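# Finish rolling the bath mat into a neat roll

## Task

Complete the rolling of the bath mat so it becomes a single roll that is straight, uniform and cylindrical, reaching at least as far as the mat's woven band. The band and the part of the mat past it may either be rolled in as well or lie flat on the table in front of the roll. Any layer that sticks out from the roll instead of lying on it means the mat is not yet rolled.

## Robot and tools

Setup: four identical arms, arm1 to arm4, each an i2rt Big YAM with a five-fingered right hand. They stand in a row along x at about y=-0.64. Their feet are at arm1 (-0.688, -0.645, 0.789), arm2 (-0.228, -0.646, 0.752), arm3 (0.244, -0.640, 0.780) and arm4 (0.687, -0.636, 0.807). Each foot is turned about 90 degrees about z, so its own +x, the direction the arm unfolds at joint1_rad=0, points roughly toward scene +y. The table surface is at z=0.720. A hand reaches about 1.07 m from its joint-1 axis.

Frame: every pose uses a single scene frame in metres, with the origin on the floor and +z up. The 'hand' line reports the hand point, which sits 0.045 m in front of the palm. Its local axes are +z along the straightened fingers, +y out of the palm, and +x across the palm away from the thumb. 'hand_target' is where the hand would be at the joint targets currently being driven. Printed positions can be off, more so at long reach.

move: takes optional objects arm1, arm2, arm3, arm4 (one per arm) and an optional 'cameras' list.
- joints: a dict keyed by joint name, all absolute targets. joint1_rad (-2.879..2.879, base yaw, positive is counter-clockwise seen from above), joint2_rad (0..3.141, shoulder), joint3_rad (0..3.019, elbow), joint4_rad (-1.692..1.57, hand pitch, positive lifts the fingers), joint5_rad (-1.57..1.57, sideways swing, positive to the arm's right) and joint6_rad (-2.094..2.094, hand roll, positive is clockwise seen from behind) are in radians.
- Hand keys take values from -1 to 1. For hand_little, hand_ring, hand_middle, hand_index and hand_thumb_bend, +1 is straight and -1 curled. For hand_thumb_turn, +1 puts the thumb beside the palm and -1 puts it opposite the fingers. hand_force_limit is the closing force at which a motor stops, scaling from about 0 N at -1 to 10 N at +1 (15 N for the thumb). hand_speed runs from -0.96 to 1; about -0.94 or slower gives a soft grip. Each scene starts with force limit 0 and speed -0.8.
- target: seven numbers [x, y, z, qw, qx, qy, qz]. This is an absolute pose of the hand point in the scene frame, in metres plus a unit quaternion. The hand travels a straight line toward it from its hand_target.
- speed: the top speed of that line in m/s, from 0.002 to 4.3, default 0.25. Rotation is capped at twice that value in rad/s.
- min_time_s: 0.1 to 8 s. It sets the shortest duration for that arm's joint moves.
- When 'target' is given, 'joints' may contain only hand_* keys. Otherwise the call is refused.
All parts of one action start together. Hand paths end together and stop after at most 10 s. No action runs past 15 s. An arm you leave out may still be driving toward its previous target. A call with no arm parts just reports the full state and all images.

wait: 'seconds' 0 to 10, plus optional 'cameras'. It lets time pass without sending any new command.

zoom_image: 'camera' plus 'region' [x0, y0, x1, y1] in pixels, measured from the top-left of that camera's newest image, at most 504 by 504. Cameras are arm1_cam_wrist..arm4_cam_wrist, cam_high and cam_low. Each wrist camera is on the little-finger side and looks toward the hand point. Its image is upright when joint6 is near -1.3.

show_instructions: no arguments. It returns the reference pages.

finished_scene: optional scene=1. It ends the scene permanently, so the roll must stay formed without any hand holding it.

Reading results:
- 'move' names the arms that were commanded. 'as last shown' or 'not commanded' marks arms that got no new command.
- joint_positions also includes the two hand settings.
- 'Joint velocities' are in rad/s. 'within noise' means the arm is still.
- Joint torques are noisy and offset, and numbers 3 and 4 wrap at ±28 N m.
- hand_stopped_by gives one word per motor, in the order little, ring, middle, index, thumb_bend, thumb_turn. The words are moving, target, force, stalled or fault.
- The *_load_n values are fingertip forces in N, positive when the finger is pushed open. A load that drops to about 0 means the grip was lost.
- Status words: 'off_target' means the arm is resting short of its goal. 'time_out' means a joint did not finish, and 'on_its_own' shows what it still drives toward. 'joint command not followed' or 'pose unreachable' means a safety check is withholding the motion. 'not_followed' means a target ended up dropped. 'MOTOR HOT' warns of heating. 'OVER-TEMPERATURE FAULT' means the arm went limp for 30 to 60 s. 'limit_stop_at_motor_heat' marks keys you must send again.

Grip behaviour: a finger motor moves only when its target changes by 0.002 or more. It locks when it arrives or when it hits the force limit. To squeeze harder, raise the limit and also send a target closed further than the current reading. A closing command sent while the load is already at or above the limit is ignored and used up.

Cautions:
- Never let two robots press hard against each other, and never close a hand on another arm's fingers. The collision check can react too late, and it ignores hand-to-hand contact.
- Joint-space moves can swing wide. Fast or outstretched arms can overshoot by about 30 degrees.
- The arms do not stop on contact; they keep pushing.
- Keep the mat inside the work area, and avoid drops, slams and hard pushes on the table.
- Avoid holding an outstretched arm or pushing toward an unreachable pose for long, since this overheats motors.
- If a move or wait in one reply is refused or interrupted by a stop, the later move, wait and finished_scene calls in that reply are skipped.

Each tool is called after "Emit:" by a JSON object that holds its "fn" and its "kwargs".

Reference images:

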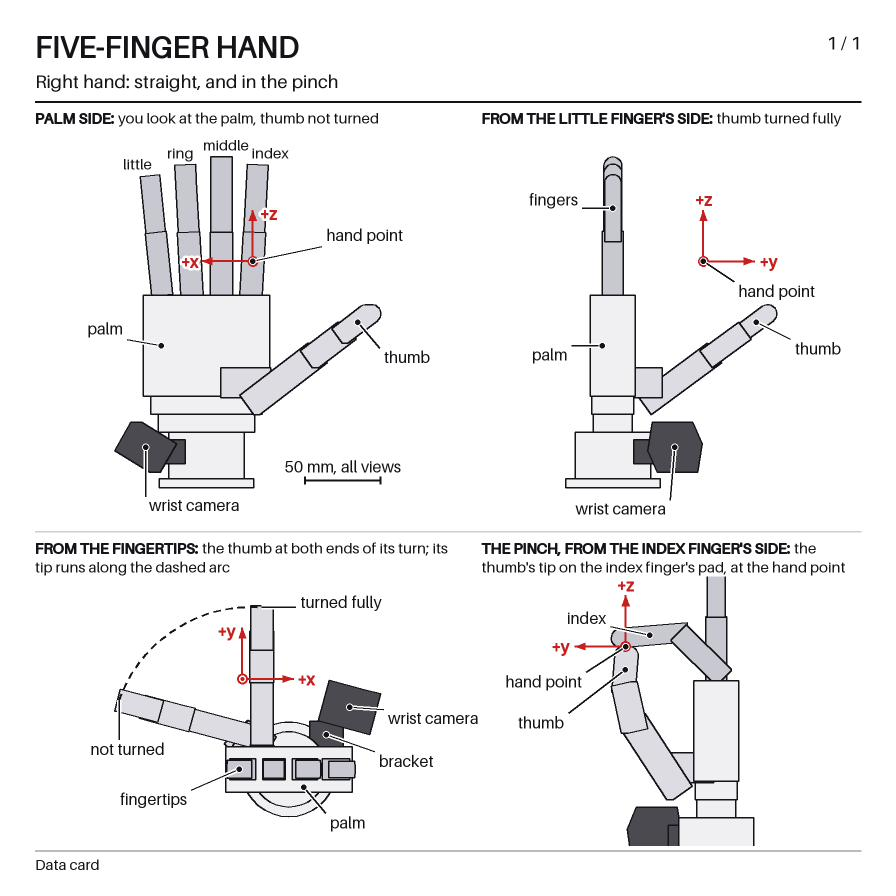

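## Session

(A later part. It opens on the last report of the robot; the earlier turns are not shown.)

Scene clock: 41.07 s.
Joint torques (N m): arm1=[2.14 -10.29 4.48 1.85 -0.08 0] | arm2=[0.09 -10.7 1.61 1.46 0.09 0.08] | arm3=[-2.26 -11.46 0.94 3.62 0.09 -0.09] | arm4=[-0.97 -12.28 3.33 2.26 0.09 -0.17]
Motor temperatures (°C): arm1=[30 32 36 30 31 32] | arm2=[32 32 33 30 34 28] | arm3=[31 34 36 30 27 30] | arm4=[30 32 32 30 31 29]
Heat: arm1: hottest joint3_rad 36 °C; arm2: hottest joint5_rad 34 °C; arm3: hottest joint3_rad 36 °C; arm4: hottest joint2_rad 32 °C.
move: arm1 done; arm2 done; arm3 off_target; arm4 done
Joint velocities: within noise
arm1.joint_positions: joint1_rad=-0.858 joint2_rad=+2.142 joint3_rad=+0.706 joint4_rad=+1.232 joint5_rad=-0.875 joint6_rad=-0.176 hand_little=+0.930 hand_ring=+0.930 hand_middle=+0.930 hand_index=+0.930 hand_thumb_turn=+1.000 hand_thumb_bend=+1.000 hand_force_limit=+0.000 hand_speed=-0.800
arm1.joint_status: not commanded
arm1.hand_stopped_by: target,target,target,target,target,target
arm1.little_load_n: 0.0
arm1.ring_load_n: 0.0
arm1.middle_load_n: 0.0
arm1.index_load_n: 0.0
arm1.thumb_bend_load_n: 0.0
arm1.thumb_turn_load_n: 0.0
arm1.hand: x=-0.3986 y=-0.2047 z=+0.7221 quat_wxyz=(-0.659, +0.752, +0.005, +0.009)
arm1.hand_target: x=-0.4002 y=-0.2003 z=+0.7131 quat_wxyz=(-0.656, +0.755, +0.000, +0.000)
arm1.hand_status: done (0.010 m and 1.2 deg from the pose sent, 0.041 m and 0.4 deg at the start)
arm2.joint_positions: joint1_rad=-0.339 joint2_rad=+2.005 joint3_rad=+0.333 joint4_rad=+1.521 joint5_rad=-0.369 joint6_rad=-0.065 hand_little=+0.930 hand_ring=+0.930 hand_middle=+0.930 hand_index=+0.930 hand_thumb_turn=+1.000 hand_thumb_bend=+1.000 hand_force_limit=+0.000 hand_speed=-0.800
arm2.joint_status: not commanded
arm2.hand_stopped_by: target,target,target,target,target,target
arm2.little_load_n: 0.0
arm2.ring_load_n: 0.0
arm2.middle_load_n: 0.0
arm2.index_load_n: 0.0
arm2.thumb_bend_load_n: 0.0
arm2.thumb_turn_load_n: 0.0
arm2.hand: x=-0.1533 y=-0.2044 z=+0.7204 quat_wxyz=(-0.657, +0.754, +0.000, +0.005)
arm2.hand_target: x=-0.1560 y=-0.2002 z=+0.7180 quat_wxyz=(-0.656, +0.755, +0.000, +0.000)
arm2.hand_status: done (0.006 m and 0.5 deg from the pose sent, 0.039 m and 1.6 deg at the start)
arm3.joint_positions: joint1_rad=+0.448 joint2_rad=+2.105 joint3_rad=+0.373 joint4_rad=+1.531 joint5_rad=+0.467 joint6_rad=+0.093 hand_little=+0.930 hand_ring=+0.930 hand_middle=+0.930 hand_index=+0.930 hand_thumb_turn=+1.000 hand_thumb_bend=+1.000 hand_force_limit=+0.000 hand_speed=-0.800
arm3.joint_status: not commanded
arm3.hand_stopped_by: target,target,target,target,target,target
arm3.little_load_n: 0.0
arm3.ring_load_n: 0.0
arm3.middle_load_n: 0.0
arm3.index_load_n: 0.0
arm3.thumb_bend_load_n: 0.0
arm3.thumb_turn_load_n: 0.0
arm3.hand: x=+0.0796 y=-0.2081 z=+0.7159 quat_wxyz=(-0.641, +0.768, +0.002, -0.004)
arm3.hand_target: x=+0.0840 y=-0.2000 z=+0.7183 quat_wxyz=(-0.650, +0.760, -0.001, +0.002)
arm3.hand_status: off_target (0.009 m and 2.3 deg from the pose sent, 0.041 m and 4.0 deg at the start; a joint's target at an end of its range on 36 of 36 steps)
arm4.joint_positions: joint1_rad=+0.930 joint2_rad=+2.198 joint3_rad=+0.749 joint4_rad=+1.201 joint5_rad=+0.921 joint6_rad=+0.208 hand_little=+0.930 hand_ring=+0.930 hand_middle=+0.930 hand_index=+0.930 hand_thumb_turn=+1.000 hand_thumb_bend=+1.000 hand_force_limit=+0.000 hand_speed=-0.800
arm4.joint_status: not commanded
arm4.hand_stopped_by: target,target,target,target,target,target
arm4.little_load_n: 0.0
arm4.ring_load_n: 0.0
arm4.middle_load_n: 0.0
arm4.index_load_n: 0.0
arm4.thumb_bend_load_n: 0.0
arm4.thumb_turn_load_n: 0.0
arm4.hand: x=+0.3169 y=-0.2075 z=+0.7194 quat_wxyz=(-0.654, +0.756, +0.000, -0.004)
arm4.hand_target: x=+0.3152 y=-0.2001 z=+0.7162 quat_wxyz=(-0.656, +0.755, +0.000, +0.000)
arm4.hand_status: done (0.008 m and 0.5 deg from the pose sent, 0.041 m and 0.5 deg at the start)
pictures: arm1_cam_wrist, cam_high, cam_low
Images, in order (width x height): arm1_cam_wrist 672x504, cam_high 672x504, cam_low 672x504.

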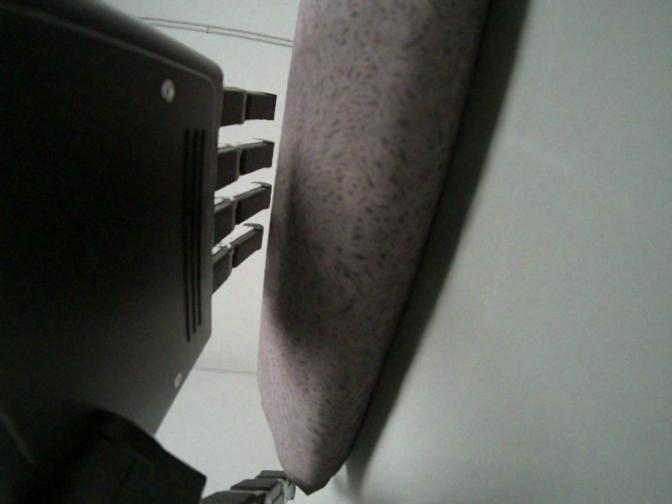

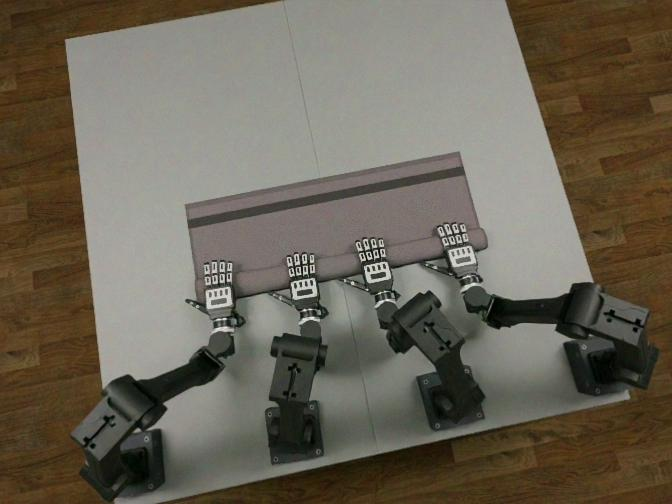

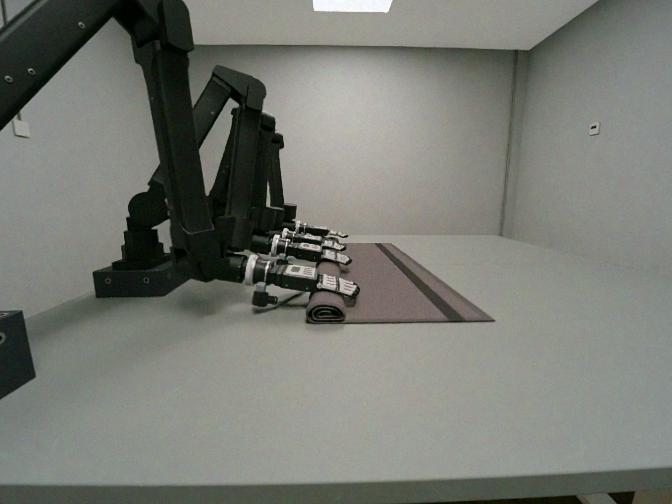

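Emit:
{"fn": "move", "kwargs": {"arm1": {"target": [-0.40, -0.225, 0.77, 0.656, -0.755, 0, 0], "speed": 0.15}, "arm2": {"target": [-0.156, -0.225, 0.77, 0.656, -0.755, 0, 0], "speed": 0.15}, "arm3": {"target": [0.084, -0.225, 0.77, 0.656, -0.755, 0, 0], "speed": 0.15}, "arm4": {"target": [0.325, -0.225, 0.77, 0.656, -0.755, 0, 0], "speed": 0.15}, "cameras": ["cam_low", "cam_high"]}}

Emit:
{"fn": "zoom_image", "kwargs": {"camera": "cam_low", "region": [200, 200, 420, 365]}}

Emit:
{"fn": "zoom_image", "kwargs": {"camera": "cam_high", "region": [140, 140, 540, 400]}}

Scene clock: 44.43 s.
Joint torques (N m): arm1=[0.32 -10.87 3.29 2.09 -0.34 -0.13] | arm2=[-1.08 -9.58 1.91 1.35 -0.1 -0.04] | arm3=[0.32 -13.39 0.4 2.04 0.18 -0.07] | arm4=[-0.56 -14.45 1.52 1.55 0.23 -0.06]
Motor temperatures (°C): arm1=[30 32 36 30 31 32] | arm2=[32 32 33 30 34 28] | arm3=[31 34 35 30 27 30] | arm4=[30 32 32 30 31 29]
Heat: arm1: hottest joint3_rad 36 °C; arm2: hottest joint5_rad 34 °C; arm3: hottest joint3_rad 35 °C; arm4: hottest joint2_rad 32 °C.
move: arm1 done; arm2 done; arm3 done; arm4 done
Joint velocities: within noise
arm1.joint_positions: joint1_rad=-0.889 joint2_rad=+1.960 joint3_rad=+0.651 joint4_rad=+1.098 joint5_rad=-0.916 joint6_rad=-0.176 hand_little=+0.930 hand_ring=+0.930 hand_middle=+0.930 hand_index=+0.930 hand_thumb_turn=+1.000 hand_thumb_bend=+1.000 hand_force_limit=+0.000 hand_speed=-0.800
arm1.joint_status: not commanded
arm1.hand_stopped_by: target,target,target,target,target,target
arm1.little_load_n: 0.0
arm1.ring_load_n: 0.0
arm1.middle_load_n: 0.0
arm1.index_load_n: 0.0
arm1.thumb_bend_load_n: 0.0
arm1.thumb_turn_load_n: 0.0
arm1.hand: x=-0.3995 y=-0.2195 z=+0.7746 quat_wxyz=(-0.660, +0.751, +0.004, +0.002)
arm1.hand_target: x=-0.4000 y=-0.2250 z=+0.7701 quat_wxyz=(-0.656, +0.755, +0.000, +0.000)
arm1.hand_status: done (0.007 m and 0.8 deg from the pose sent, 0.052 m and 1.3 deg at the start)
arm2.joint_positions: joint1_rad=-0.356 joint2_rad=+1.730 joint3_rad=+0.259 joint4_rad=+1.312 joint5_rad=-0.398 joint6_rad=-0.065 hand_little=+0.930 hand_ring=+0.930 hand_middle=+0.930 hand_index=+0.930 hand_thumb_turn=+1.000 hand_thumb_bend=+1.000 hand_force_limit=+0.000 hand_speed=-0.800
arm2.joint_status: not commanded
arm2.hand_stopped_by: target,target,target,target,target,target
arm2.little_load_n: 0.0
arm2.ring_load_n: 0.0
arm2.middle_load_n: 0.0
arm2.index_load_n: 0.0
arm2.thumb_bend_load_n: 0.0
arm2.thumb_turn_load_n: 0.0
arm2.hand: x=-0.1584 y=-0.2232 z=+0.7672 quat_wxyz=(-0.655, +0.756, +0.002, -0.002)
arm2.hand_target: x=-0.1561 y=-0.2250 z=+0.7700 quat_wxyz=(-0.656, +0.755, +0.000, +0.000)
arm2.hand_status: done (0.004 m and 0.4 deg from the pose sent, 0.054 m and 0.5 deg at the start)
arm3.joint_positions: joint1_rad=+0.462 joint2_rad=+1.906 joint3_rad=+0.289 joint4_rad=+1.449 joint5_rad=+0.503 joint6_rad=+0.091 hand_little=+0.930 hand_ring=+0.930 hand_middle=+0.930 hand_index=+0.930 hand_thumb_turn=+1.000 hand_thumb_bend=+1.000 hand_force_limit=+0.000 hand_speed=-0.800
arm3.joint_status: not commanded
arm3.hand_stopped_by: target,target,target,target,target,target
arm3.little_load_n: 0.0
arm3.ring_load_n: -0.5
arm3.middle_load_n: 0.0
arm3.index_load_n: 0.0
arm3.thumb_bend_load_n: 0.0
arm3.thumb_turn_load_n: 0.0
arm3.hand: x=+0.0884 y=-0.2225 z=+0.7637 quat_wxyz=(-0.653, +0.757, -0.008, +0.001)
arm3.hand_target: x=+0.0841 y=-0.2250 z=+0.7698 quat_wxyz=(-0.656, +0.755, +0.000, +0.000)
arm3.hand_status: done (0.008 m and 1.1 deg from the pose sent, 0.057 m and 2.3 deg at the start)
arm4.joint_positions: joint1_rad=+0.950 joint2_rad=+2.038 joint3_rad=+0.675 joint4_rad=+1.115 joint5_rad=+0.951 joint6_rad=+0.208 hand_little=+0.930 hand_ring=+0.930 hand_middle=+0.930 hand_index=+0.930 hand_thumb_turn=+1.000 hand_thumb_bend=+1.000 hand_force_limit=+0.000 hand_speed=-0.800
arm4.joint_status: not commanded
arm4.hand_stopped_by: target,target,target,target,target,target
arm4.little_load_n: 0.0
arm4.ring_load_n: 0.0
arm4.middle_load_n: 0.0
arm4.index_load_n: 0.0
arm4.thumb_bend_load_n: 0.0
arm4.thumb_turn_load_n: 0.0
arm4.hand: x=+0.3248 y=-0.2214 z=+0.7670 quat_wxyz=(-0.657, +0.754, -0.002, +0.000)
arm4.hand_target: x=+0.3251 y=-0.2250 z=+0.7698 quat_wxyz=(-0.656, +0.755, +0.000, +0.000)
arm4.hand_status: done (0.005 m and 0.3 deg from the pose sent, 0.054 m and 0.5 deg at the start)
pictures: cam_high, cam_low
Images, in order (width x height): cam_high 672x504, cam_low 672x504.

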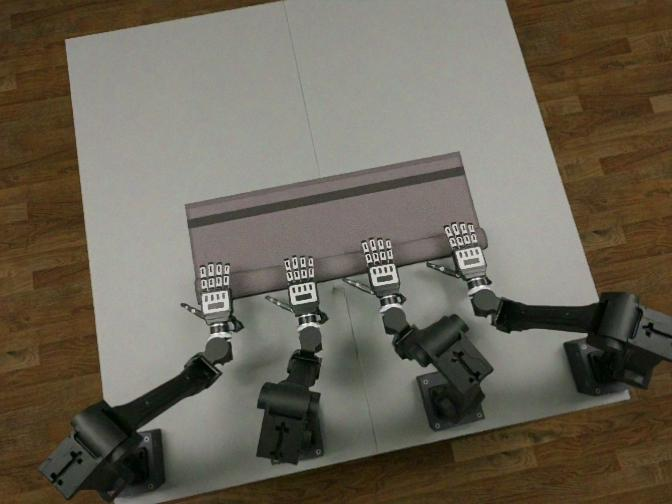

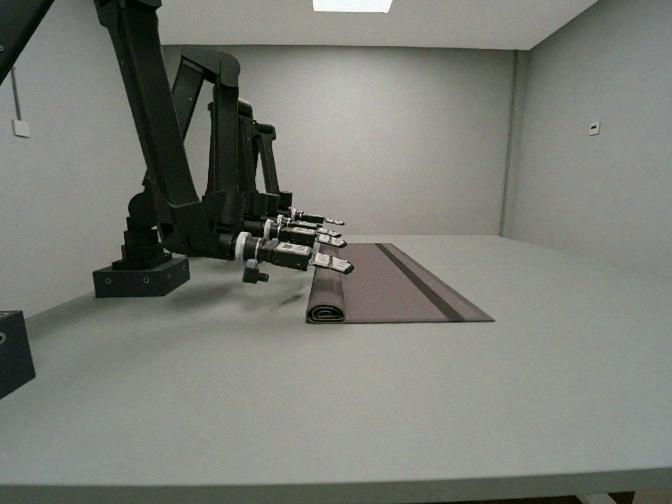

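Scaled by 2.291 from the camera's image (finer frame: 960x720).

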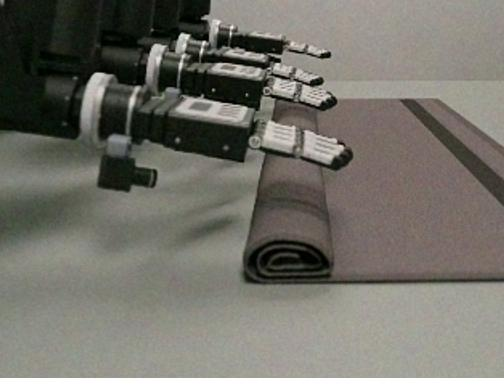

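Scaled by 1.260 from the camera's image (finer frame: 960x720).

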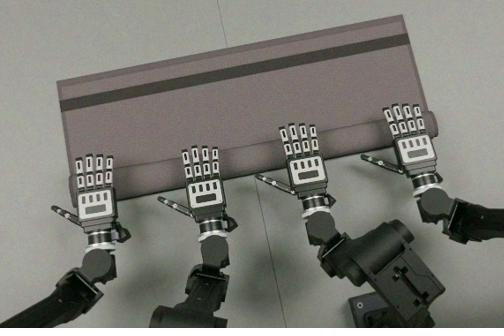

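Emit:
{"fn": "move", "kwargs": {"arm1": {"target": [-0.40, -0.225, 0.705, 0.656, -0.755, 0, 0], "speed": 0.08}, "arm2": {"target": [-0.156, -0.225, 0.705, 0.656, -0.755, 0, 0], "speed": 0.08}, "arm3": {"target": [0.084, -0.225, 0.705, 0.656, -0.755, 0, 0], "speed": 0.08}, "arm4": {"target": [0.32, -0.225, 0.705, 0.656, -0.755, 0, 0], "speed": 0.08}, "cameras": ["cam_low", "cam_high"]}}

Emit:
{"fn": "zoom_image", "kwargs": {"camera": "cam_low", "region": [200, 200, 420, 365]}}

Scene clock: 46.30 s.
Joint torques (N m): arm1=[0.73 -10.11 3.45 2.36 -0.37 -0.13] | arm2=[-0.85 -8.35 1.09 1.42 0.1 -0.11] | arm3=[0.32 -10.34 0.35 3.15 0.16 0.17] | arm4=[0.03 -11.05 2.76 2.36 -0.04 -0.2]
Motor temperatures (°C): arm1=[30 32 36 30 31 32] | arm2=[32 32 33 30 34 28] | arm3=[31 34 35 30 27 30] | arm4=[30 32 32 30 31 29]
Heat: arm1: hottest joint3_rad 36 °C; arm2: hottest joint5_rad 34 °C; arm3: hottest joint3_rad 35 °C; arm4: hottest joint2_rad 32 °C.
move: arm1 done; arm2 done; arm3 off_target; arm4 off_target
Joint velocities: within noise
arm1.joint_positions: joint1_rad=-0.889 joint2_rad=+2.163 joint3_rad=+0.674 joint4_rad=+1.250 joint5_rad=-0.916 joint6_rad=-0.181 hand_little=+0.930 hand_ring=+0.930 hand_middle=+0.930 hand_index=+0.930 hand_thumb_turn=+1.000 hand_thumb_bend=+1.000 hand_force_limit=+0.000 hand_speed=-0.800
arm1.joint_status: not commanded
arm1.hand_stopped_by: target,target,target,target,target,target
arm1.little_load_n: 0.0
arm1.ring_load_n: 0.0
arm1.middle_load_n: 0.0
arm1.index_load_n: 0.0
arm1.thumb_bend_load_n: 0.0
arm1.thumb_turn_load_n: -0.5
arm1.hand: x=-0.4068 y=-0.2252 z=+0.7101 quat_wxyz=(-0.654, +0.757, -0.001, -0.005)
arm1.hand_target: x=-0.4002 y=-0.2253 z=+0.7050 quat_wxyz=(-0.656, +0.755, +0.000, +0.000)
arm1.hand_status: done (0.008 m and 0.7 deg from the pose sent, 0.070 m and 0.8 deg at the start)
arm2.joint_positions: joint1_rad=-0.356 joint2_rad=+2.026 joint3_rad=+0.293 joint4_rad=+1.561 joint5_rad=-0.405 joint6_rad=-0.069 hand_little=+0.930 hand_ring=+0.930 hand_middle=+0.930 hand_index=+0.930 hand_thumb_turn=+1.000 hand_thumb_bend=+1.000 hand_force_limit=+0.000 hand_speed=-0.800
arm2.joint_status: not commanded
arm2.hand_stopped_by: target,target,target,target,target,target
arm2.little_load_n: 0.0
arm2.ring_load_n: 0.5
arm2.middle_load_n: 1.0
arm2.index_load_n: 0.5
arm2.thumb_bend_load_n: 0.0
arm2.thumb_turn_load_n: 0.0
arm2.hand: x=-0.1599 y=-0.2237 z=+0.7146 quat_wxyz=(-0.651, +0.759, +0.005, -0.005)
arm2.hand_target: x=-0.1559 y=-0.2248 z=+0.7056 quat_wxyz=(-0.644, +0.765, +0.002, -0.002)
arm2.hand_status: done (0.010 m and 1.1 deg from the pose sent, 0.062 m and 0.4 deg at the start; a joint's target at an end of its range on 27 of 46 steps)
arm3.joint_positions: joint1_rad=+0.462 joint2_rad=+2.115 joint3_rad=+0.337 joint4_rad=+1.542 joint5_rad=+0.511 joint6_rad=+0.095 hand_little=+0.930 hand_ring=+0.930 hand_middle=+0.930 hand_index=+0.930 hand_thumb_turn=+1.000 hand_thumb_bend=+1.000 hand_force_limit=+0.000 hand_speed=-0.800
arm3.joint_status: not commanded
arm3.hand_stopped_by: target,target,target,target,target,target
arm3.little_load_n: 0.0
arm3.ring_load_n: 0.0
arm3.middle_load_n: 0.0
arm3.index_load_n: 0.0
arm3.thumb_bend_load_n: 0.0
arm3.thumb_turn_load_n: 0.0
arm3.hand: x=+0.0911 y=-0.2249 z=+0.7084 quat_wxyz=(-0.630, +0.776, -0.002, +0.015)
arm3.hand_target: x=+0.0838 y=-0.2249 z=+0.7054 quat_wxyz=(-0.632, +0.775, -0.002, +0.007)
arm3.hand_status: off_target (0.008 m and 4.2 deg from the pose sent, 0.059 m and 1.0 deg at the start; a joint's target at an end of its range on 35 of 46 steps)
arm4.joint_positions: joint1_rad=+0.954 joint2_rad=+2.209 joint3_rad=+0.711 joint4_rad=+1.253 joint5_rad=+0.965 joint6_rad=+0.224 hand_little=+0.930 hand_ring=+0.930 hand_middle=+0.930 hand_index=+0.930 hand_thumb_turn=+1.000 hand_thumb_bend=+1.000 hand_force_limit=+0.000 hand_speed=-0.800
arm4.joint_status: not commanded
arm4.hand_stopped_by: target,target,target,target,target,target
arm4.little_load_n: 0.0
arm4.ring_load_n: 0.0
arm4.middle_load_n: 0.0
arm4.index_load_n: 0.0
arm4.thumb_bend_load_n: 0.0
arm4.thumb_turn_load_n: 0.0
arm4.hand: x=+0.3268 y=-0.2231 z=+0.7169 quat_wxyz=(-0.658, +0.753, -0.011, -0.002)
arm4.hand_target: x=+0.3204 y=-0.2254 z=+0.7051 quat_wxyz=(-0.656, +0.755, +0.000, +0.000)
arm4.hand_status: off_target (0.014 m and 1.4 deg from the pose sent, 0.062 m and 0.3 deg at the start)
pictures: cam_high, cam_low
Images, in order (width x height): cam_high 672x504, cam_low 672x504.

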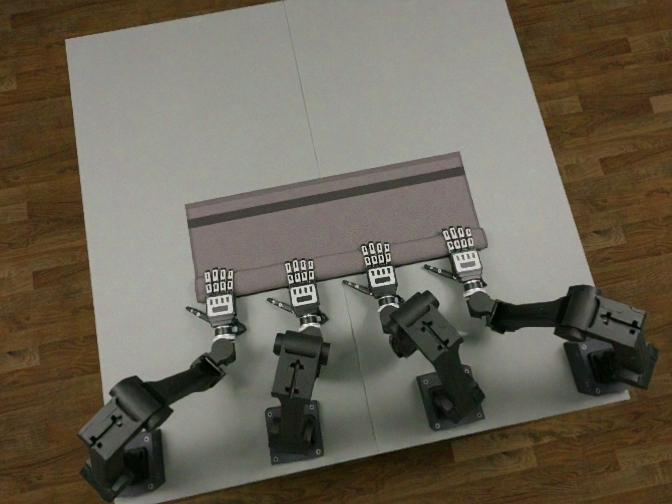

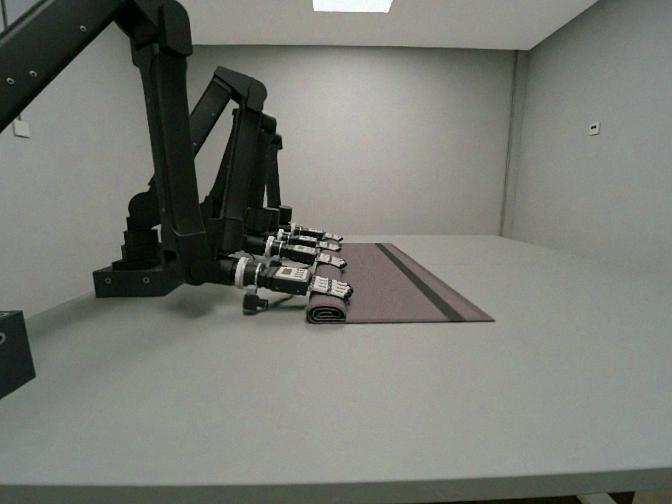

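Scaled by 2.291 from the camera's image (finer frame: 960x720).

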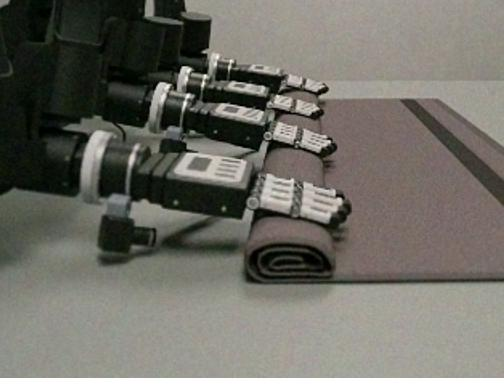

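Emit:
{"fn": "move", "kwargs": {"cameras": ["cam_high","cam_low"]}}

Scene clock: 51.77 s.
Joint torques (N m): arm1=[0.56 -10.81 3.82 2.7 -0.32 -0.08] | arm2=[-1.67 -7.18 0.76 1.32 -0.02 -0.13] | arm3=[0.26 -10.34 0.34 3.14 0.16 0.17] | arm4=[0.32 -10.93 2.77 2.26 -0.04 -0.17]
Motor temperatures (°C): arm1=[30 32 35 30 31 32] | arm2=[32 32 33 30 34 28] | arm3=[31 34 35 30 27 30] | arm4=[30 32 32 30 31 29]
Heat: arm1: hottest joint3_rad 35 °C; arm2: hottest joint5_rad 34 °C; arm3: hottest joint3_rad 35 °C; arm4: hottest joint2_rad 32 °C.
Joint velocities: within noise
arm1.joint_positions: joint1_rad=-0.889 joint2_rad=+2.163 joint3_rad=+0.674 joint4_rad=+1.251 joint5_rad=-0.916 joint6_rad=-0.181 hand_little=+0.930 hand_ring=+0.930 hand_middle=+0.930 hand_index=+0.930 hand_thumb_turn=+1.000 hand_thumb_bend=+1.000 hand_force_limit=+0.000 hand_speed=-0.800
arm1.joint_status: not commanded
arm1.hand_stopped_by: target,target,target,target,target,target
arm1.little_load_n: -0.5
arm1.ring_load_n: 0.0
arm1.middle_load_n: 0.0
arm1.index_load_n: 0.0
arm1.thumb_bend_load_n: 0.0
arm1.thumb_turn_load_n: -0.5
arm1.hand: x=-0.4068 y=-0.2252 z=+0.7101 quat_wxyz=(-0.654, +0.757, -0.001, -0.005) (m; scene frame)
arm1.hand_target: x=-0.4002 y=-0.2252 z=+0.7050 quat_wxyz=(-0.656, +0.755, +0.000, +0.000) (m; scene frame)
arm1.hand_status: done (0.008 m and 0.7 deg from the pose sent, 0.070 m and 0.8 deg at the start)
arm2.joint_positions: joint1_rad=-0.356 joint2_rad=+2.026 joint3_rad=+0.293 joint4_rad=+1.561 joint5_rad=-0.405 joint6_rad=-0.069 hand_little=+0.930 hand_ring=+0.930 hand_middle=+0.930 hand_index=+0.930 hand_thumb_turn=+1.000 hand_thumb_bend=+1.000 hand_force_limit=+0.000 hand_speed=-0.800
arm2.joint_status: not commanded
arm2.hand_stopped_by: target,target,target,target,target,target
arm2.little_load_n: 0.0
arm2.ring_load_n: 0.5
arm2.middle_load_n: 0.5
arm2.index_load_n: 0.0
arm2.thumb_bend_load_n: 0.0
arm2.thumb_turn_load_n: 0.0
arm2.hand: x=-0.1599 y=-0.2237 z=+0.7146 quat_wxyz=(-0.651, +0.759, +0.005, -0.005) (m; scene frame)
arm2.hand_target: x=-0.1559 y=-0.2248 z=+0.7056 quat_wxyz=(-0.644, +0.765, +0.002, -0.002) (m; scene frame)
arm2.hand_status: done (0.010 m and 1.1 deg from the pose sent, 0.062 m and 0.4 deg at the start; a joint's target at an end of its range on 27 of 46 steps)
arm3.joint_positions: joint1_rad=+0.462 joint2_rad=+2.115 joint3_rad=+0.337 joint4_rad=+1.542 joint5_rad=+0.511 joint6_rad=+0.095 hand_little=+0.930 hand_ring=+0.930 hand_middle=+0.930 hand_index=+0.930 hand_thumb_turn=+1.000 hand_thumb_bend=+1.000 hand_force_limit=+0.000 hand_speed=-0.800
arm3.joint_status: not commanded
arm3.hand_stopped_by: target,target,target,target,target,target
arm3.little_load_n: 0.0
arm3.ring_load_n: 0.0
arm3.middle_load_n: 0.0
arm3.index_load_n: 0.0
arm3.thumb_bend_load_n: 0.0
arm3.thumb_turn_load_n: 0.0
arm3.hand: x=+0.0911 y=-0.2249 z=+0.7084 quat_wxyz=(-0.630, +0.776, -0.002, +0.015) (m; scene frame)
arm3.hand_target: x=+0.0838 y=-0.2249 z=+0.7054 quat_wxyz=(-0.632, +0.775, -0.002, +0.007) (m; scene frame)
arm3.hand_status: off_target (0.008 m and 4.2 deg from the pose sent, 0.059 m and 1.0 deg at the start; a joint's target at an end of its range on 35 of 46 steps)
arm4.joint_positions: joint1_rad=+0.954 joint2_rad=+2.209 joint3_rad=+0.711 joint4_rad=+1.253 joint5_rad=+0.965 joint6_rad=+0.224 hand_little=+0.930 hand_ring=+0.930 hand_middle=+0.930 hand_index=+0.930 hand_thumb_turn=+1.000 hand_thumb_bend=+1.000 hand_force_limit=+0.000 hand_speed=-0.800
arm4.joint_status: not commanded
arm4.hand_stopped_by: target,target,target,target,target,target
arm4.little_load_n: 0.0
arm4.ring_load_n: 0.0
arm4.middle_load_n: 0.0
arm4.index_load_n: 0.0
arm4.thumb_bend_load_n: 0.0
arm4.thumb_turn_load_n: 0.0
arm4.hand: x=+0.3268 y=-0.2231 z=+0.7169 quat_wxyz=(-0.658, +0.753, -0.011, -0.002) (m; scene frame)
arm4.hand_target: x=+0.3204 y=-0.2254 z=+0.7051 quat_wxyz=(-0.656, +0.755, +0.000, +0.000) (m; scene frame)
arm4.hand_status: off_target (0.014 m and 1.4 deg from the pose sent, 0.062 m and 0.3 deg at the start)
pictures: cam_high, cam_low
Images, in order (width x height): cam_high 672x504, cam_low 672x504.

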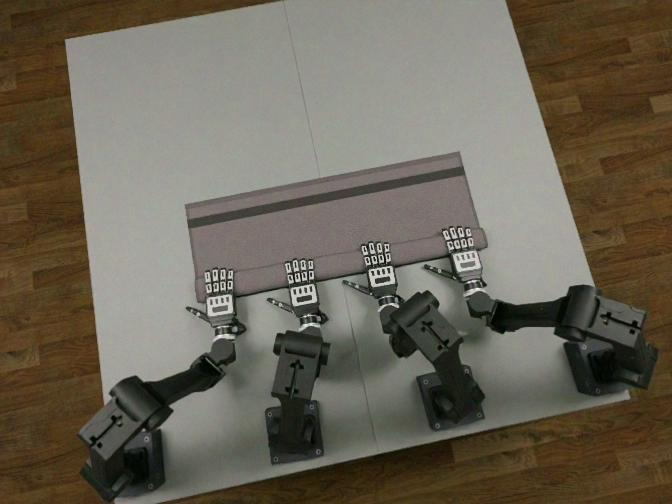

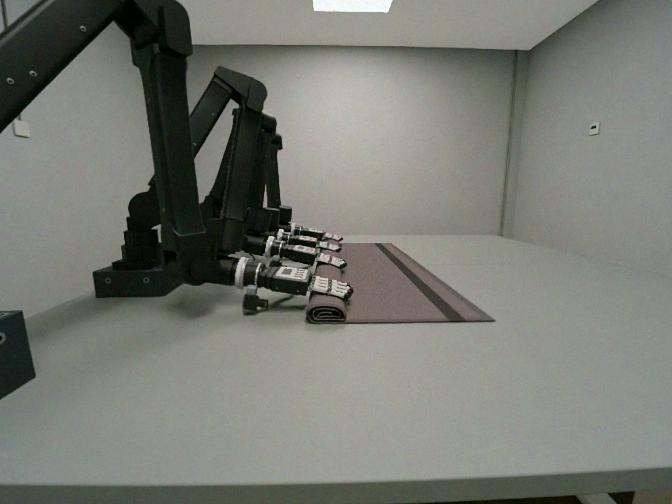

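Emit:
{"fn": "move", "kwargs": {"arm1": {"target": [-0.40, -0.19, 0.695, 0.656, -0.755, 0, 0], "speed": 0.05}, "arm2": {"target": [-0.156, -0.19, 0.695, 0.656, -0.755, 0, 0], "speed": 0.05}, "arm3": {"target": [0.084, -0.19, 0.695, 0.656, -0.755, 0, 0], "speed": 0.05}, "arm4": {"target": [0.32, -0.19, 0.695, 0.656, -0.755, 0, 0], "speed": 0.05}, "cameras": ["cam_high","cam_low"]}}

Emit:
{"fn": "zoom_image", "kwargs": {"camera": "cam_low", "region": [200, 200, 420, 365]}}

Emit:
{"fn": "zoom_image", "kwargs": {"camera": "cam_high", "region": [140, 140, 540, 400]}}

Scene clock: 53.80 s.
Joint torques (N m): arm1=[2.32 -10.11 4.19 2.48 0 -0.06] | arm2=[0.73 -7.77 2.02 1.55 0.59 -0.38] | arm3=[-2.26 -10.7 0.79 2.7 0.11 -0.09] | arm4=[-1.26 -10.87 3.11 1.96 -0.28 -0.33]
Motor temperatures (°C): arm1=[30 32 35 30 31 32] | arm2=[32 32 33 30 34 28] | arm3=[31 34 34 30 27 30] | arm4=[30 32 32 30 31 29]
Heat: arm1: hottest joint3_rad 35 °C; arm2: hottest joint5_rad 34 °C; arm3: hottest joint2_rad 34 °C; arm4: hottest joint2_rad 32 °C.
move: arm1 off_target; arm2 off_target; arm3 off_target; arm4 off_target
Joint velocities: within noise
arm1.joint_positions: joint1_rad=-0.842 joint2_rad=+2.199 joint3_rad=+0.742 joint4_rad=+1.251 joint5_rad=-0.860 joint6_rad=-0.162 hand_little=+0.930 hand_ring=+0.930 hand_middle=+0.930 hand_index=+0.930 hand_thumb_turn=+1.000 hand_thumb_bend=+1.000 hand_force_limit=+0.000 hand_speed=-0.800
arm1.joint_status: not commanded
arm1.hand_stopped_by: target,target,target,target,target,target
arm1.little_load_n: 0.0
arm1.ring_load_n: 0.0
arm1.middle_load_n: 0.0
arm1.index_load_n: 0.0
arm1.thumb_bend_load_n: 0.0
arm1.thumb_turn_load_n: 0.0
arm1.hand: x=-0.3981 y=-0.1952 z=+0.7052 quat_wxyz=(-0.658, +0.753, -0.001, +0.003)
arm1.hand_target: x=-0.4002 y=-0.1903 z=+0.6952 quat_wxyz=(-0.656, +0.755, +0.000, +0.000)
arm1.hand_status: off_target (0.012 m and 0.5 deg from the pose sent, 0.039 m and 0.7 deg at the start)
arm2.joint_positions: joint1_rad=-0.325 joint2_rad=+2.069 joint3_rad=+0.375 joint4_rad=+1.561 joint5_rad=-0.370 joint6_rad=-0.022 hand_little=+0.930 hand_ring=+0.930 hand_middle=+0.930 hand_index=+0.930 hand_thumb_turn=+1.000 hand_thumb_bend=+1.000 hand_force_limit=+0.000 hand_speed=-0.800
arm2.joint_status: not commanded
arm2.hand_stopped_by: target,target,target,target,target,target
arm2.little_load_n: 1.0
arm2.ring_load_n: 0.0
arm2.middle_load_n: 0.0
arm2.index_load_n: 0.0
arm2.thumb_bend_load_n: 0.0
arm2.thumb_turn_load_n: 0.0
arm2.hand: x=-0.1574 y=-0.1910 z=+0.7124 quat_wxyz=(-0.663, +0.748, -0.008, -0.012)
arm2.hand_target: x=-0.1561 y=-0.1906 z=+0.6956 quat_wxyz=(-0.653, +0.757, +0.001, -0.001)
arm2.hand_status: off_target (0.017 m and 2.0 deg from the pose sent, 0.039 m and 1.1 deg at the start; a joint's target at an end of its range on 39 of 39 steps)
arm3.joint_positions: joint1_rad=+0.433 joint2_rad=+2.159 joint3_rad=+0.423 joint4_rad=+1.553 joint5_rad=+0.452 joint6_rad=+0.098 hand_little=+0.930 hand_ring=+0.930 hand_middle=+0.930 hand_index=+0.930 hand_thumb_turn=+1.000 hand_thumb_bend=+1.000 hand_force_limit=+0.000 hand_speed=-0.800
arm3.joint_status: not commanded
arm3.hand_stopped_by: target,target,target,target,target,target
arm3.little_load_n: 0.0
arm3.ring_load_n: 0.0
arm3.middle_load_n: 0.0
arm3.index_load_n: 0.0
arm3.thumb_bend_load_n: 0.5
arm3.thumb_turn_load_n: 0.0
arm3.hand: x=+0.0760 y=-0.1922 z=+0.7064 quat_wxyz=(-0.647, +0.763, -0.003, -0.009)
arm3.hand_target: x=+0.0839 y=-0.1902 z=+0.6956 quat_wxyz=(-0.642, +0.767, -0.001, +0.004)
arm3.hand_status: off_target (0.014 m and 1.8 deg from the pose sent, 0.038 m and 4.2 deg at the start; a joint's target at an end of its range on 39 of 39 steps)
arm4.joint_positions: joint1_rad=+0.907 joint2_rad=+2.239 joint3_rad=+0.776 joint4_rad=+1.257 joint5_rad=+0.903 joint6_rad=+0.211 hand_little=+0.930 hand_ring=+0.930 hand_middle=+0.930 hand_index=+0.930 hand_thumb_turn=+1.000 hand_thumb_bend=+1.000 hand_force_limit=+0.000 hand_speed=-0.800
arm4.joint_status: not commanded
arm4.hand_stopped_by: target,target,target,target,target,target
arm4.little_load_n: 0.0
arm4.ring_load_n: 0.0
arm4.middle_load_n: 0.0
arm4.index_load_n: 0.0
arm4.thumb_bend_load_n: 0.0
arm4.thumb_turn_load_n: 0.5
arm4.hand: x=+0.3156 y=-0.1942 z=+0.7156 quat_wxyz=(-0.662, +0.749, -0.015, -0.017)
arm4.hand_target: x=+0.3208 y=-0.1909 z=+0.6955 quat_wxyz=(-0.656, +0.755, +0.000, +0.000)
arm4.hand_status: off_target (0.021 m and 2.8 deg from the pose sent, 0.040 m and 1.4 deg at the start)
Images, in order (width x height): cam_high 672x504, cam_low 672x504.

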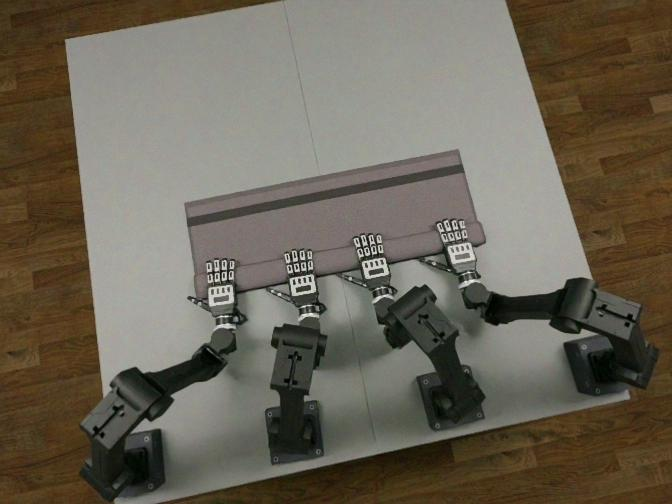

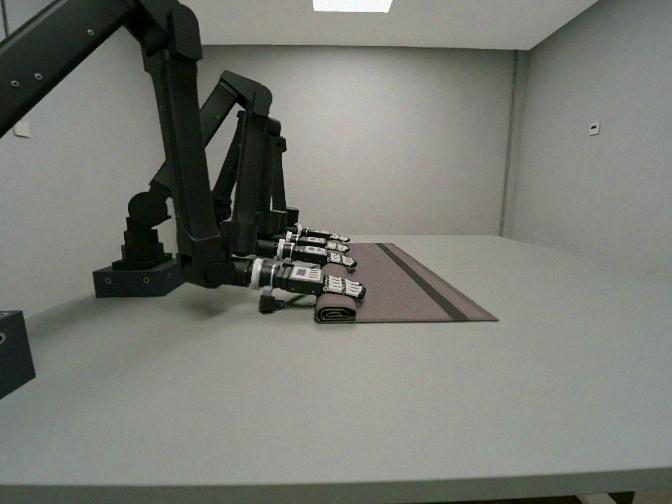

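Scaled by 2.291 from the camera's image (finer frame: 960x720).

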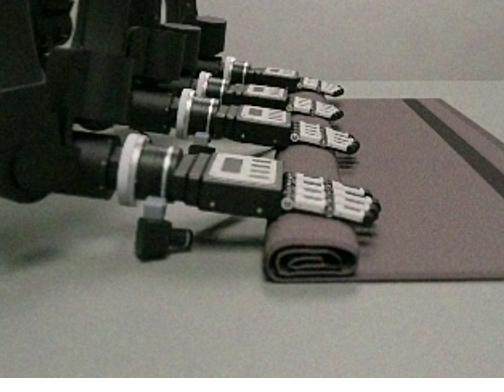

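Scaled by 1.260 from the camera's image (finer frame: 960x720).

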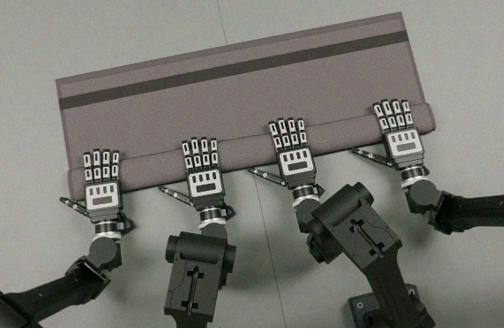

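Emit:
{"fn": "move", "kwargs": {"arm1": {"target": [-0.40, -0.21, 0.82, 0.656, -0.755, 0, 0], "speed": 0.15}, "arm2": {"target": [-0.156, -0.21, 0.78, 0.656, -0.755, 0, 0], "speed": 0.1}, "arm3": {"target": [0.084, -0.21, 0.78, 0.656, -0.755, 0, 0], "speed": 0.1}, "arm4": {"target": [0.32, -0.21, 0.82, 0.656, -0.755, 0, 0], "speed": 0.15}, "cameras": ["cam_low"]}}

Emit:
{"fn": "zoom_image", "kwargs": {"camera": "cam_low", "region": [200, 200, 420, 365]}}

Scene clock: 59.77 s.
Joint torques (N m): arm1=[0.09 -10.29 4.51 1.81 -0.35 -0.11] | arm2=[-1.79 -10.11 2.62 1.26 -0.09 -0.13] | arm3=[0.09 -13.39 1.01 2.09 0.18 -0.07] | arm4=[0.67 -13.8 2.88 1.68 0.17 -0.02]
Motor temperatures (°C): arm1=[30 32 35 30 31 32] | arm2=[32 32 33 30 34 28] | arm3=[31 34 34 30 27 30] | arm4=[30 32 32 30 31 29]
Heat: arm1: hottest joint3_rad 35 °C; arm2: hottest joint5_rad 34 °C; arm3: hottest joint2_rad 34 °C; arm4: hottest joint2_rad 32 °C.
move: arm1 done; arm2 done; arm3 done; arm4 done
Joint velocities: within noise
arm1.joint_positions: joint1_rad=-0.857 joint2_rad=+1.806 joint3_rad=+0.669 joint4_rad=+0.937 joint5_rad=-0.887 joint6_rad=-0.164 hand_little=+0.930 hand_ring=+0.930 hand_middle=+0.930 hand_index=+0.930 hand_thumb_turn=+1.000 hand_thumb_bend=+1.000 hand_force_limit=+0.000 hand_speed=-0.800
arm1.joint_status: not commanded
arm1.hand_stopped_by: target,target,target,target,target,target
arm1.little_load_n: 0.0
arm1.ring_load_n: 0.0
arm1.middle_load_n: 0.0
arm1.index_load_n: 0.0
arm1.thumb_bend_load_n: -0.5
arm1.thumb_turn_load_n: 0.0
arm1.hand: x=-0.4003 y=-0.2035 z=+0.8257 quat_wxyz=(-0.661, +0.751, +0.005, +0.001)
arm1.hand_target: x=-0.4001 y=-0.2098 z=+0.8201 quat_wxyz=(-0.656, +0.755, +0.000, +0.000)
arm1.hand_status: done (0.009 m and 0.9 deg from the pose sent, 0.116 m and 0.5 deg at the start)
arm2.joint_positions: joint1_rad=-0.333 joint2_rad=+1.684 joint3_rad=+0.293 joint4_rad=+1.232 joint5_rad=-0.376 joint6_rad=-0.050 hand_little=+0.930 hand_ring=+0.930 hand_middle=+0.930 hand_index=+0.930 hand_thumb_turn=+1.000 hand_thumb_bend=+1.000 hand_force_limit=+0.000 hand_speed=-0.800
arm2.joint_status: not commanded
arm2.hand_stopped_by: target,target,target,target,target,target
arm2.little_load_n: 0.0
arm2.ring_load_n: 0.0
arm2.middle_load_n: 0.0
arm2.index_load_n: 0.0
arm2.thumb_bend_load_n: 0.0
arm2.thumb_turn_load_n: 0.0
arm2.hand: x=-0.1595 y=-0.2084 z=+0.7772 quat_wxyz=(-0.654, +0.756, -0.002, -0.006)
arm2.hand_target: x=-0.1561 y=-0.2100 z=+0.7799 quat_wxyz=(-0.656, +0.755, +0.000, +0.000)
arm2.hand_status: done (0.005 m and 0.7 deg from the pose sent, 0.070 m and 2.0 deg at the start)
arm3.joint_positions: joint1_rad=+0.438 joint2_rad=+1.850 joint3_rad=+0.319 joint4_rad=+1.367 joint5_rad=+0.477 joint6_rad=+0.087 hand_little=+0.930 hand_ring=+0.930 hand_middle=+0.930 hand_index=+0.930 hand_thumb_turn=+1.000 hand_thumb_bend=+1.000 hand_force_limit=+0.000 hand_speed=-0.800
arm3.joint_status: not commanded
arm3.hand_stopped_by: target,target,target,target,target,target
arm3.little_load_n: 0.0
arm3.ring_load_n: 0.0
arm3.middle_load_n: 0.0
arm3.index_load_n: -0.5
arm3.thumb_bend_load_n: 0.0
arm3.thumb_turn_load_n: -0.5
arm3.hand: x=+0.0872 y=-0.2071 z=+0.7741 quat_wxyz=(-0.654, +0.757, -0.008, -0.001)
arm3.hand_target: x=+0.0841 y=-0.2099 z=+0.7799 quat_wxyz=(-0.656, +0.755, +0.000, +0.000)
arm3.hand_status: done (0.007 m and 1.0 deg from the pose sent, 0.076 m and 1.8 deg at the start)
arm4.joint_positions: joint1_rad=+0.926 joint2_rad=+1.888 joint3_rad=+0.696 joint4_rad=+0.954 joint5_rad=+0.928 joint6_rad=+0.195 hand_little=+0.930 hand_ring=+0.930 hand_middle=+0.930 hand_index=+0.930 hand_thumb_turn=+1.000 hand_thumb_bend=+1.000 hand_force_limit=+0.000 hand_speed=-0.800
arm4.joint_status: not commanded
arm4.hand_stopped_by: target,target,target,target,target,target
arm4.little_load_n: 0.0
arm4.ring_load_n: 0.0
arm4.middle_load_n: 0.0
arm4.index_load_n: -0.5
arm4.thumb_bend_load_n: 0.0
arm4.thumb_turn_load_n: -0.5
arm4.hand: x=+0.3193 y=-0.2052 z=+0.8179 quat_wxyz=(-0.657, +0.754, -0.002, +0.001)
arm4.hand_target: x=+0.3201 y=-0.2100 z=+0.8199 quat_wxyz=(-0.656, +0.755, +0.000, +0.000)
arm4.hand_status: done (0.005 m and 0.3 deg from the pose sent, 0.106 m and 2.8 deg at the start)
Images, in order (width x height): cam_low 672x504.

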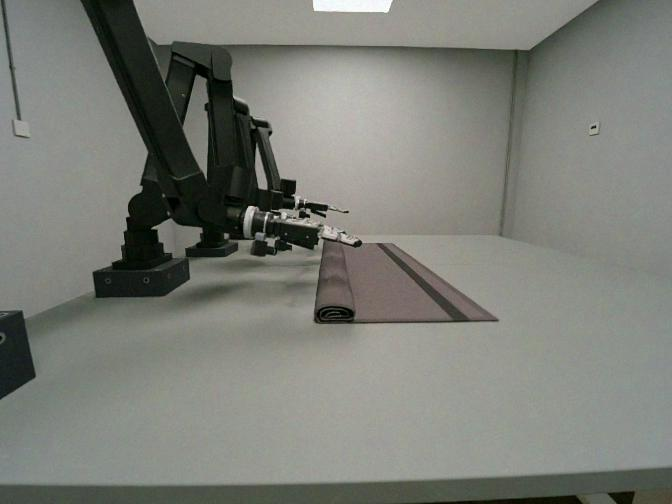

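Scaled by 2.291 from the camera's image (finer frame: 960x720).

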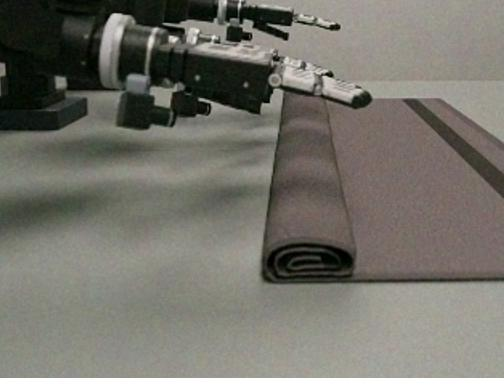

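Emit:
{"fn": "move", "kwargs": {"arm1": {"target": [-0.40, 0.065, 0.90, 0, 1, 0, 0], "speed": 0.25}, "arm2": {"target": [-0.276, -0.24, 0.77, 0.656, -0.755, 0, 0], "speed": 0.08}, "arm3": {"target": [0.204, -0.24, 0.77, 0.656, -0.755, 0, 0], "speed": 0.08}, "arm4": {"target": [0.33, 0.065, 0.90, 0, 1, 0, 0], "speed": 0.25}, "cameras": ["cam_low","cam_high","arm1_cam_wrist","arm4_cam_wrist"]}}

Scene clock: 64.03 s.
Joint torques (N m): arm1=[1.32 -19.96 12.52 1.13 0.03 0.02] | arm2=[0.09 -6.36 1.46 1.99 0.18 0.01] | arm3=[-2.08 -9.05 -0.18 3.77 -0.01 -0.09] | arm4=[-0.62 -24.88 11.95 0.59 -0.17 -0.01]
Motor temperatures (°C): arm1=[30 32 35 30 31 32] | arm2=[32 32 33 30 34 28] | arm3=[31 34 34 30 27 30] | arm4=[30 32 32 30 31 29]
Heat: arm1: hottest joint3_rad 35 °C; arm2: hottest joint5_rad 34 °C; arm3: hottest joint2_rad 34 °C; arm4: hottest joint2_rad 32 °C.
move: arm1 off_target; arm2 done; arm3 off_target; arm4 off_target
Joint velocities: within noise
arm1.joint_positions: joint1_rad=-0.362 joint2_rad=+2.573 joint3_rad=+2.890 joint4_rad=-1.570 joint5_rad=-0.004 joint6_rad=-0.395 hand_little=+0.930 hand_ring=+0.930 hand_middle=+0.930 hand_index=+0.930 hand_thumb_turn=+1.000 hand_thumb_bend=+1.000 hand_force_limit=+0.000 hand_speed=-0.800
arm1.joint_status: not commanded
arm1.hand_stopped_by: target,target,target,target,target,target
arm1.little_load_n: 0.0
arm1.ring_load_n: 0.0
arm1.middle_load_n: 0.0
arm1.index_load_n: 0.0
arm1.thumb_bend_load_n: 0.0
arm1.thumb_turn_load_n: 0.0
arm1.hand: x=-0.3993 y=+0.0582 z=+0.9085 quat_wxyz=(-0.146, +0.988, +0.000, +0.059)
arm1.hand_target: x=-0.4006 y=+0.0635 z=+0.8997 quat_wxyz=(-0.147, +0.987, -0.003, +0.060)
arm1.hand_status: off_target (0.011 m and 18.1 deg from the pose sent, 0.279 m and 82.7 deg at the start; a joint's target at an end of its range on 28 of 115 steps)
arm2.joint_positions: joint1_rad=+0.115 joint2_rad=+1.700 joint3_rad=+0.165 joint4_rad=+1.383 joint5_rad=+0.079 joint6_rad=-0.001 hand_little=+0.930 hand_ring=+0.930 hand_middle=+0.930 hand_index=+0.930 hand_thumb_turn=+1.000 hand_thumb_bend=+1.000 hand_force_limit=+0.000 hand_speed=-0.800
arm2.joint_status: not commanded
arm2.hand_stopped_by: target,target,target,target,target,target
arm2.little_load_n: 0.0
arm2.ring_load_n: 0.0
arm2.middle_load_n: 0.0
arm2.index_load_n: 0.0
arm2.thumb_bend_load_n: 0.0
arm2.thumb_turn_load_n: 0.0
arm2.hand: x=-0.2728 y=-0.2386 z=+0.7689 quat_wxyz=(-0.653, +0.757, +0.002, +0.005)
arm2.hand_target: x=-0.2760 y=-0.2401 z=+0.7699 quat_wxyz=(-0.656, +0.755, +0.000, +0.000)
arm2.hand_status: done (0.004 m and 0.7 deg from the pose sent, 0.121 m and 0.7 deg at the start)
arm3.joint_positions: joint1_rad=+0.024 joint2_rad=+1.872 joint3_rad=+0.167 joint4_rad=+1.530 joint5_rad=+0.047 joint6_rad=+0.020 hand_little=+0.930 hand_ring=+0.930 hand_middle=+0.930 hand_index=+0.930 hand_thumb_turn=+1.000 hand_thumb_bend=+1.000 hand_force_limit=+0.000 hand_speed=-0.800
arm3.joint_status: not commanded
arm3.hand_stopped_by: target,target,target,target,target,target
arm3.little_load_n: 0.0
arm3.ring_load_n: 0.0
arm3.middle_load_n: 0.0
arm3.index_load_n: 0.0
arm3.thumb_bend_load_n: 0.0
arm3.thumb_turn_load_n: 0.0
arm3.hand: x=+0.1977 y=-0.2390 z=+0.7675 quat_wxyz=(-0.643, +0.766, +0.000, -0.008)
arm3.hand_target: x=+0.2039 y=-0.2398 z=+0.7704 quat_wxyz=(-0.648, +0.761, +0.001, +0.001)
arm3.hand_status: off_target (0.007 m and 2.1 deg from the pose sent, 0.121 m and 1.0 deg at the start; a joint's target at an end of its range on 49 of 115 steps)
arm4.joint_positions: joint1_rad=+0.386 joint2_rad=+2.630 joint3_rad=+2.872 joint4_rad=-1.588 joint5_rad=-0.011 joint6_rad=+0.449 hand_little=+0.930 hand_ring=+0.930 hand_middle=+0.930 hand_index=+0.930 hand_thumb_turn=+1.000 hand_thumb_bend=+1.000 hand_force_limit=+0.000 hand_speed=-0.800
arm4.joint_status: not commanded
arm4.hand_stopped_by: target,target,target,target,target,target
arm4.little_load_n: 0.0
arm4.ring_load_n: 0.0
arm4.middle_load_n: 0.0
arm4.index_load_n: 0.0
arm4.thumb_bend_load_n: 0.0
arm4.thumb_turn_load_n: 0.0
arm4.hand: x=+0.3342 y=+0.0568 z=+0.8874 quat_wxyz=(-0.102, +0.993, -0.024, -0.050)
arm4.hand_target: x=+0.3309 y=+0.0634 z=+0.8999 quat_wxyz=(-0.118, +0.991, -0.026, -0.058)
arm4.hand_status: off_target (0.016 m and 13.3 deg from the pose sent, 0.283 m and 82.2 deg at the start; a joint's target at an end of its range on 26 of 115 steps)
pictures: arm1_cam_wrist, arm4_cam_wrist, cam_high, cam_low
Images, in order (width x height): arm1_cam_wrist 672x504, arm4_cam_wrist 672x504, cam_high 672x504, cam_low 672x504.

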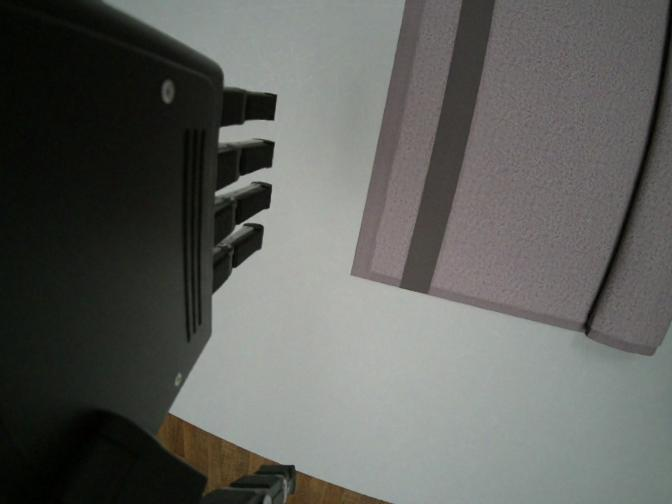

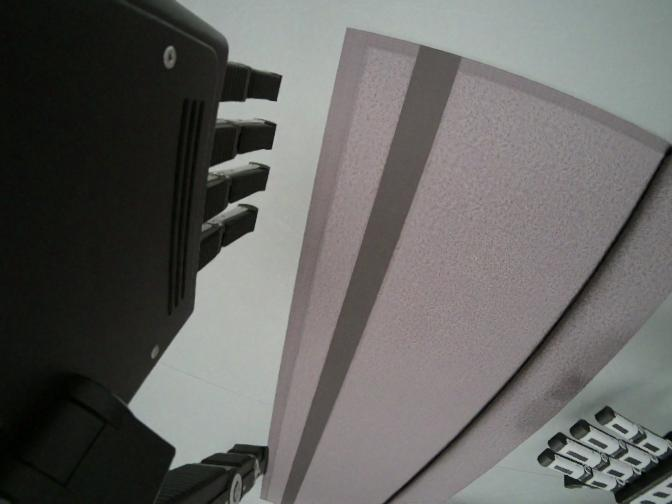

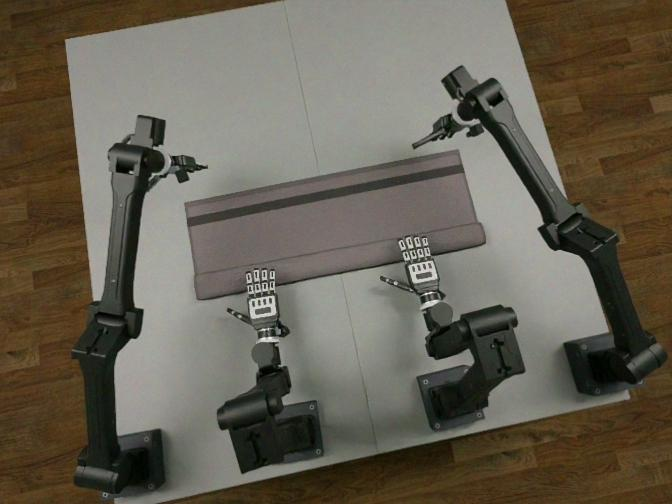

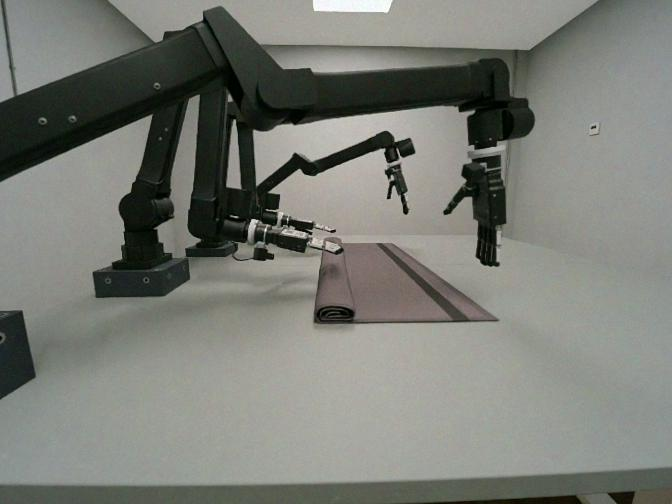

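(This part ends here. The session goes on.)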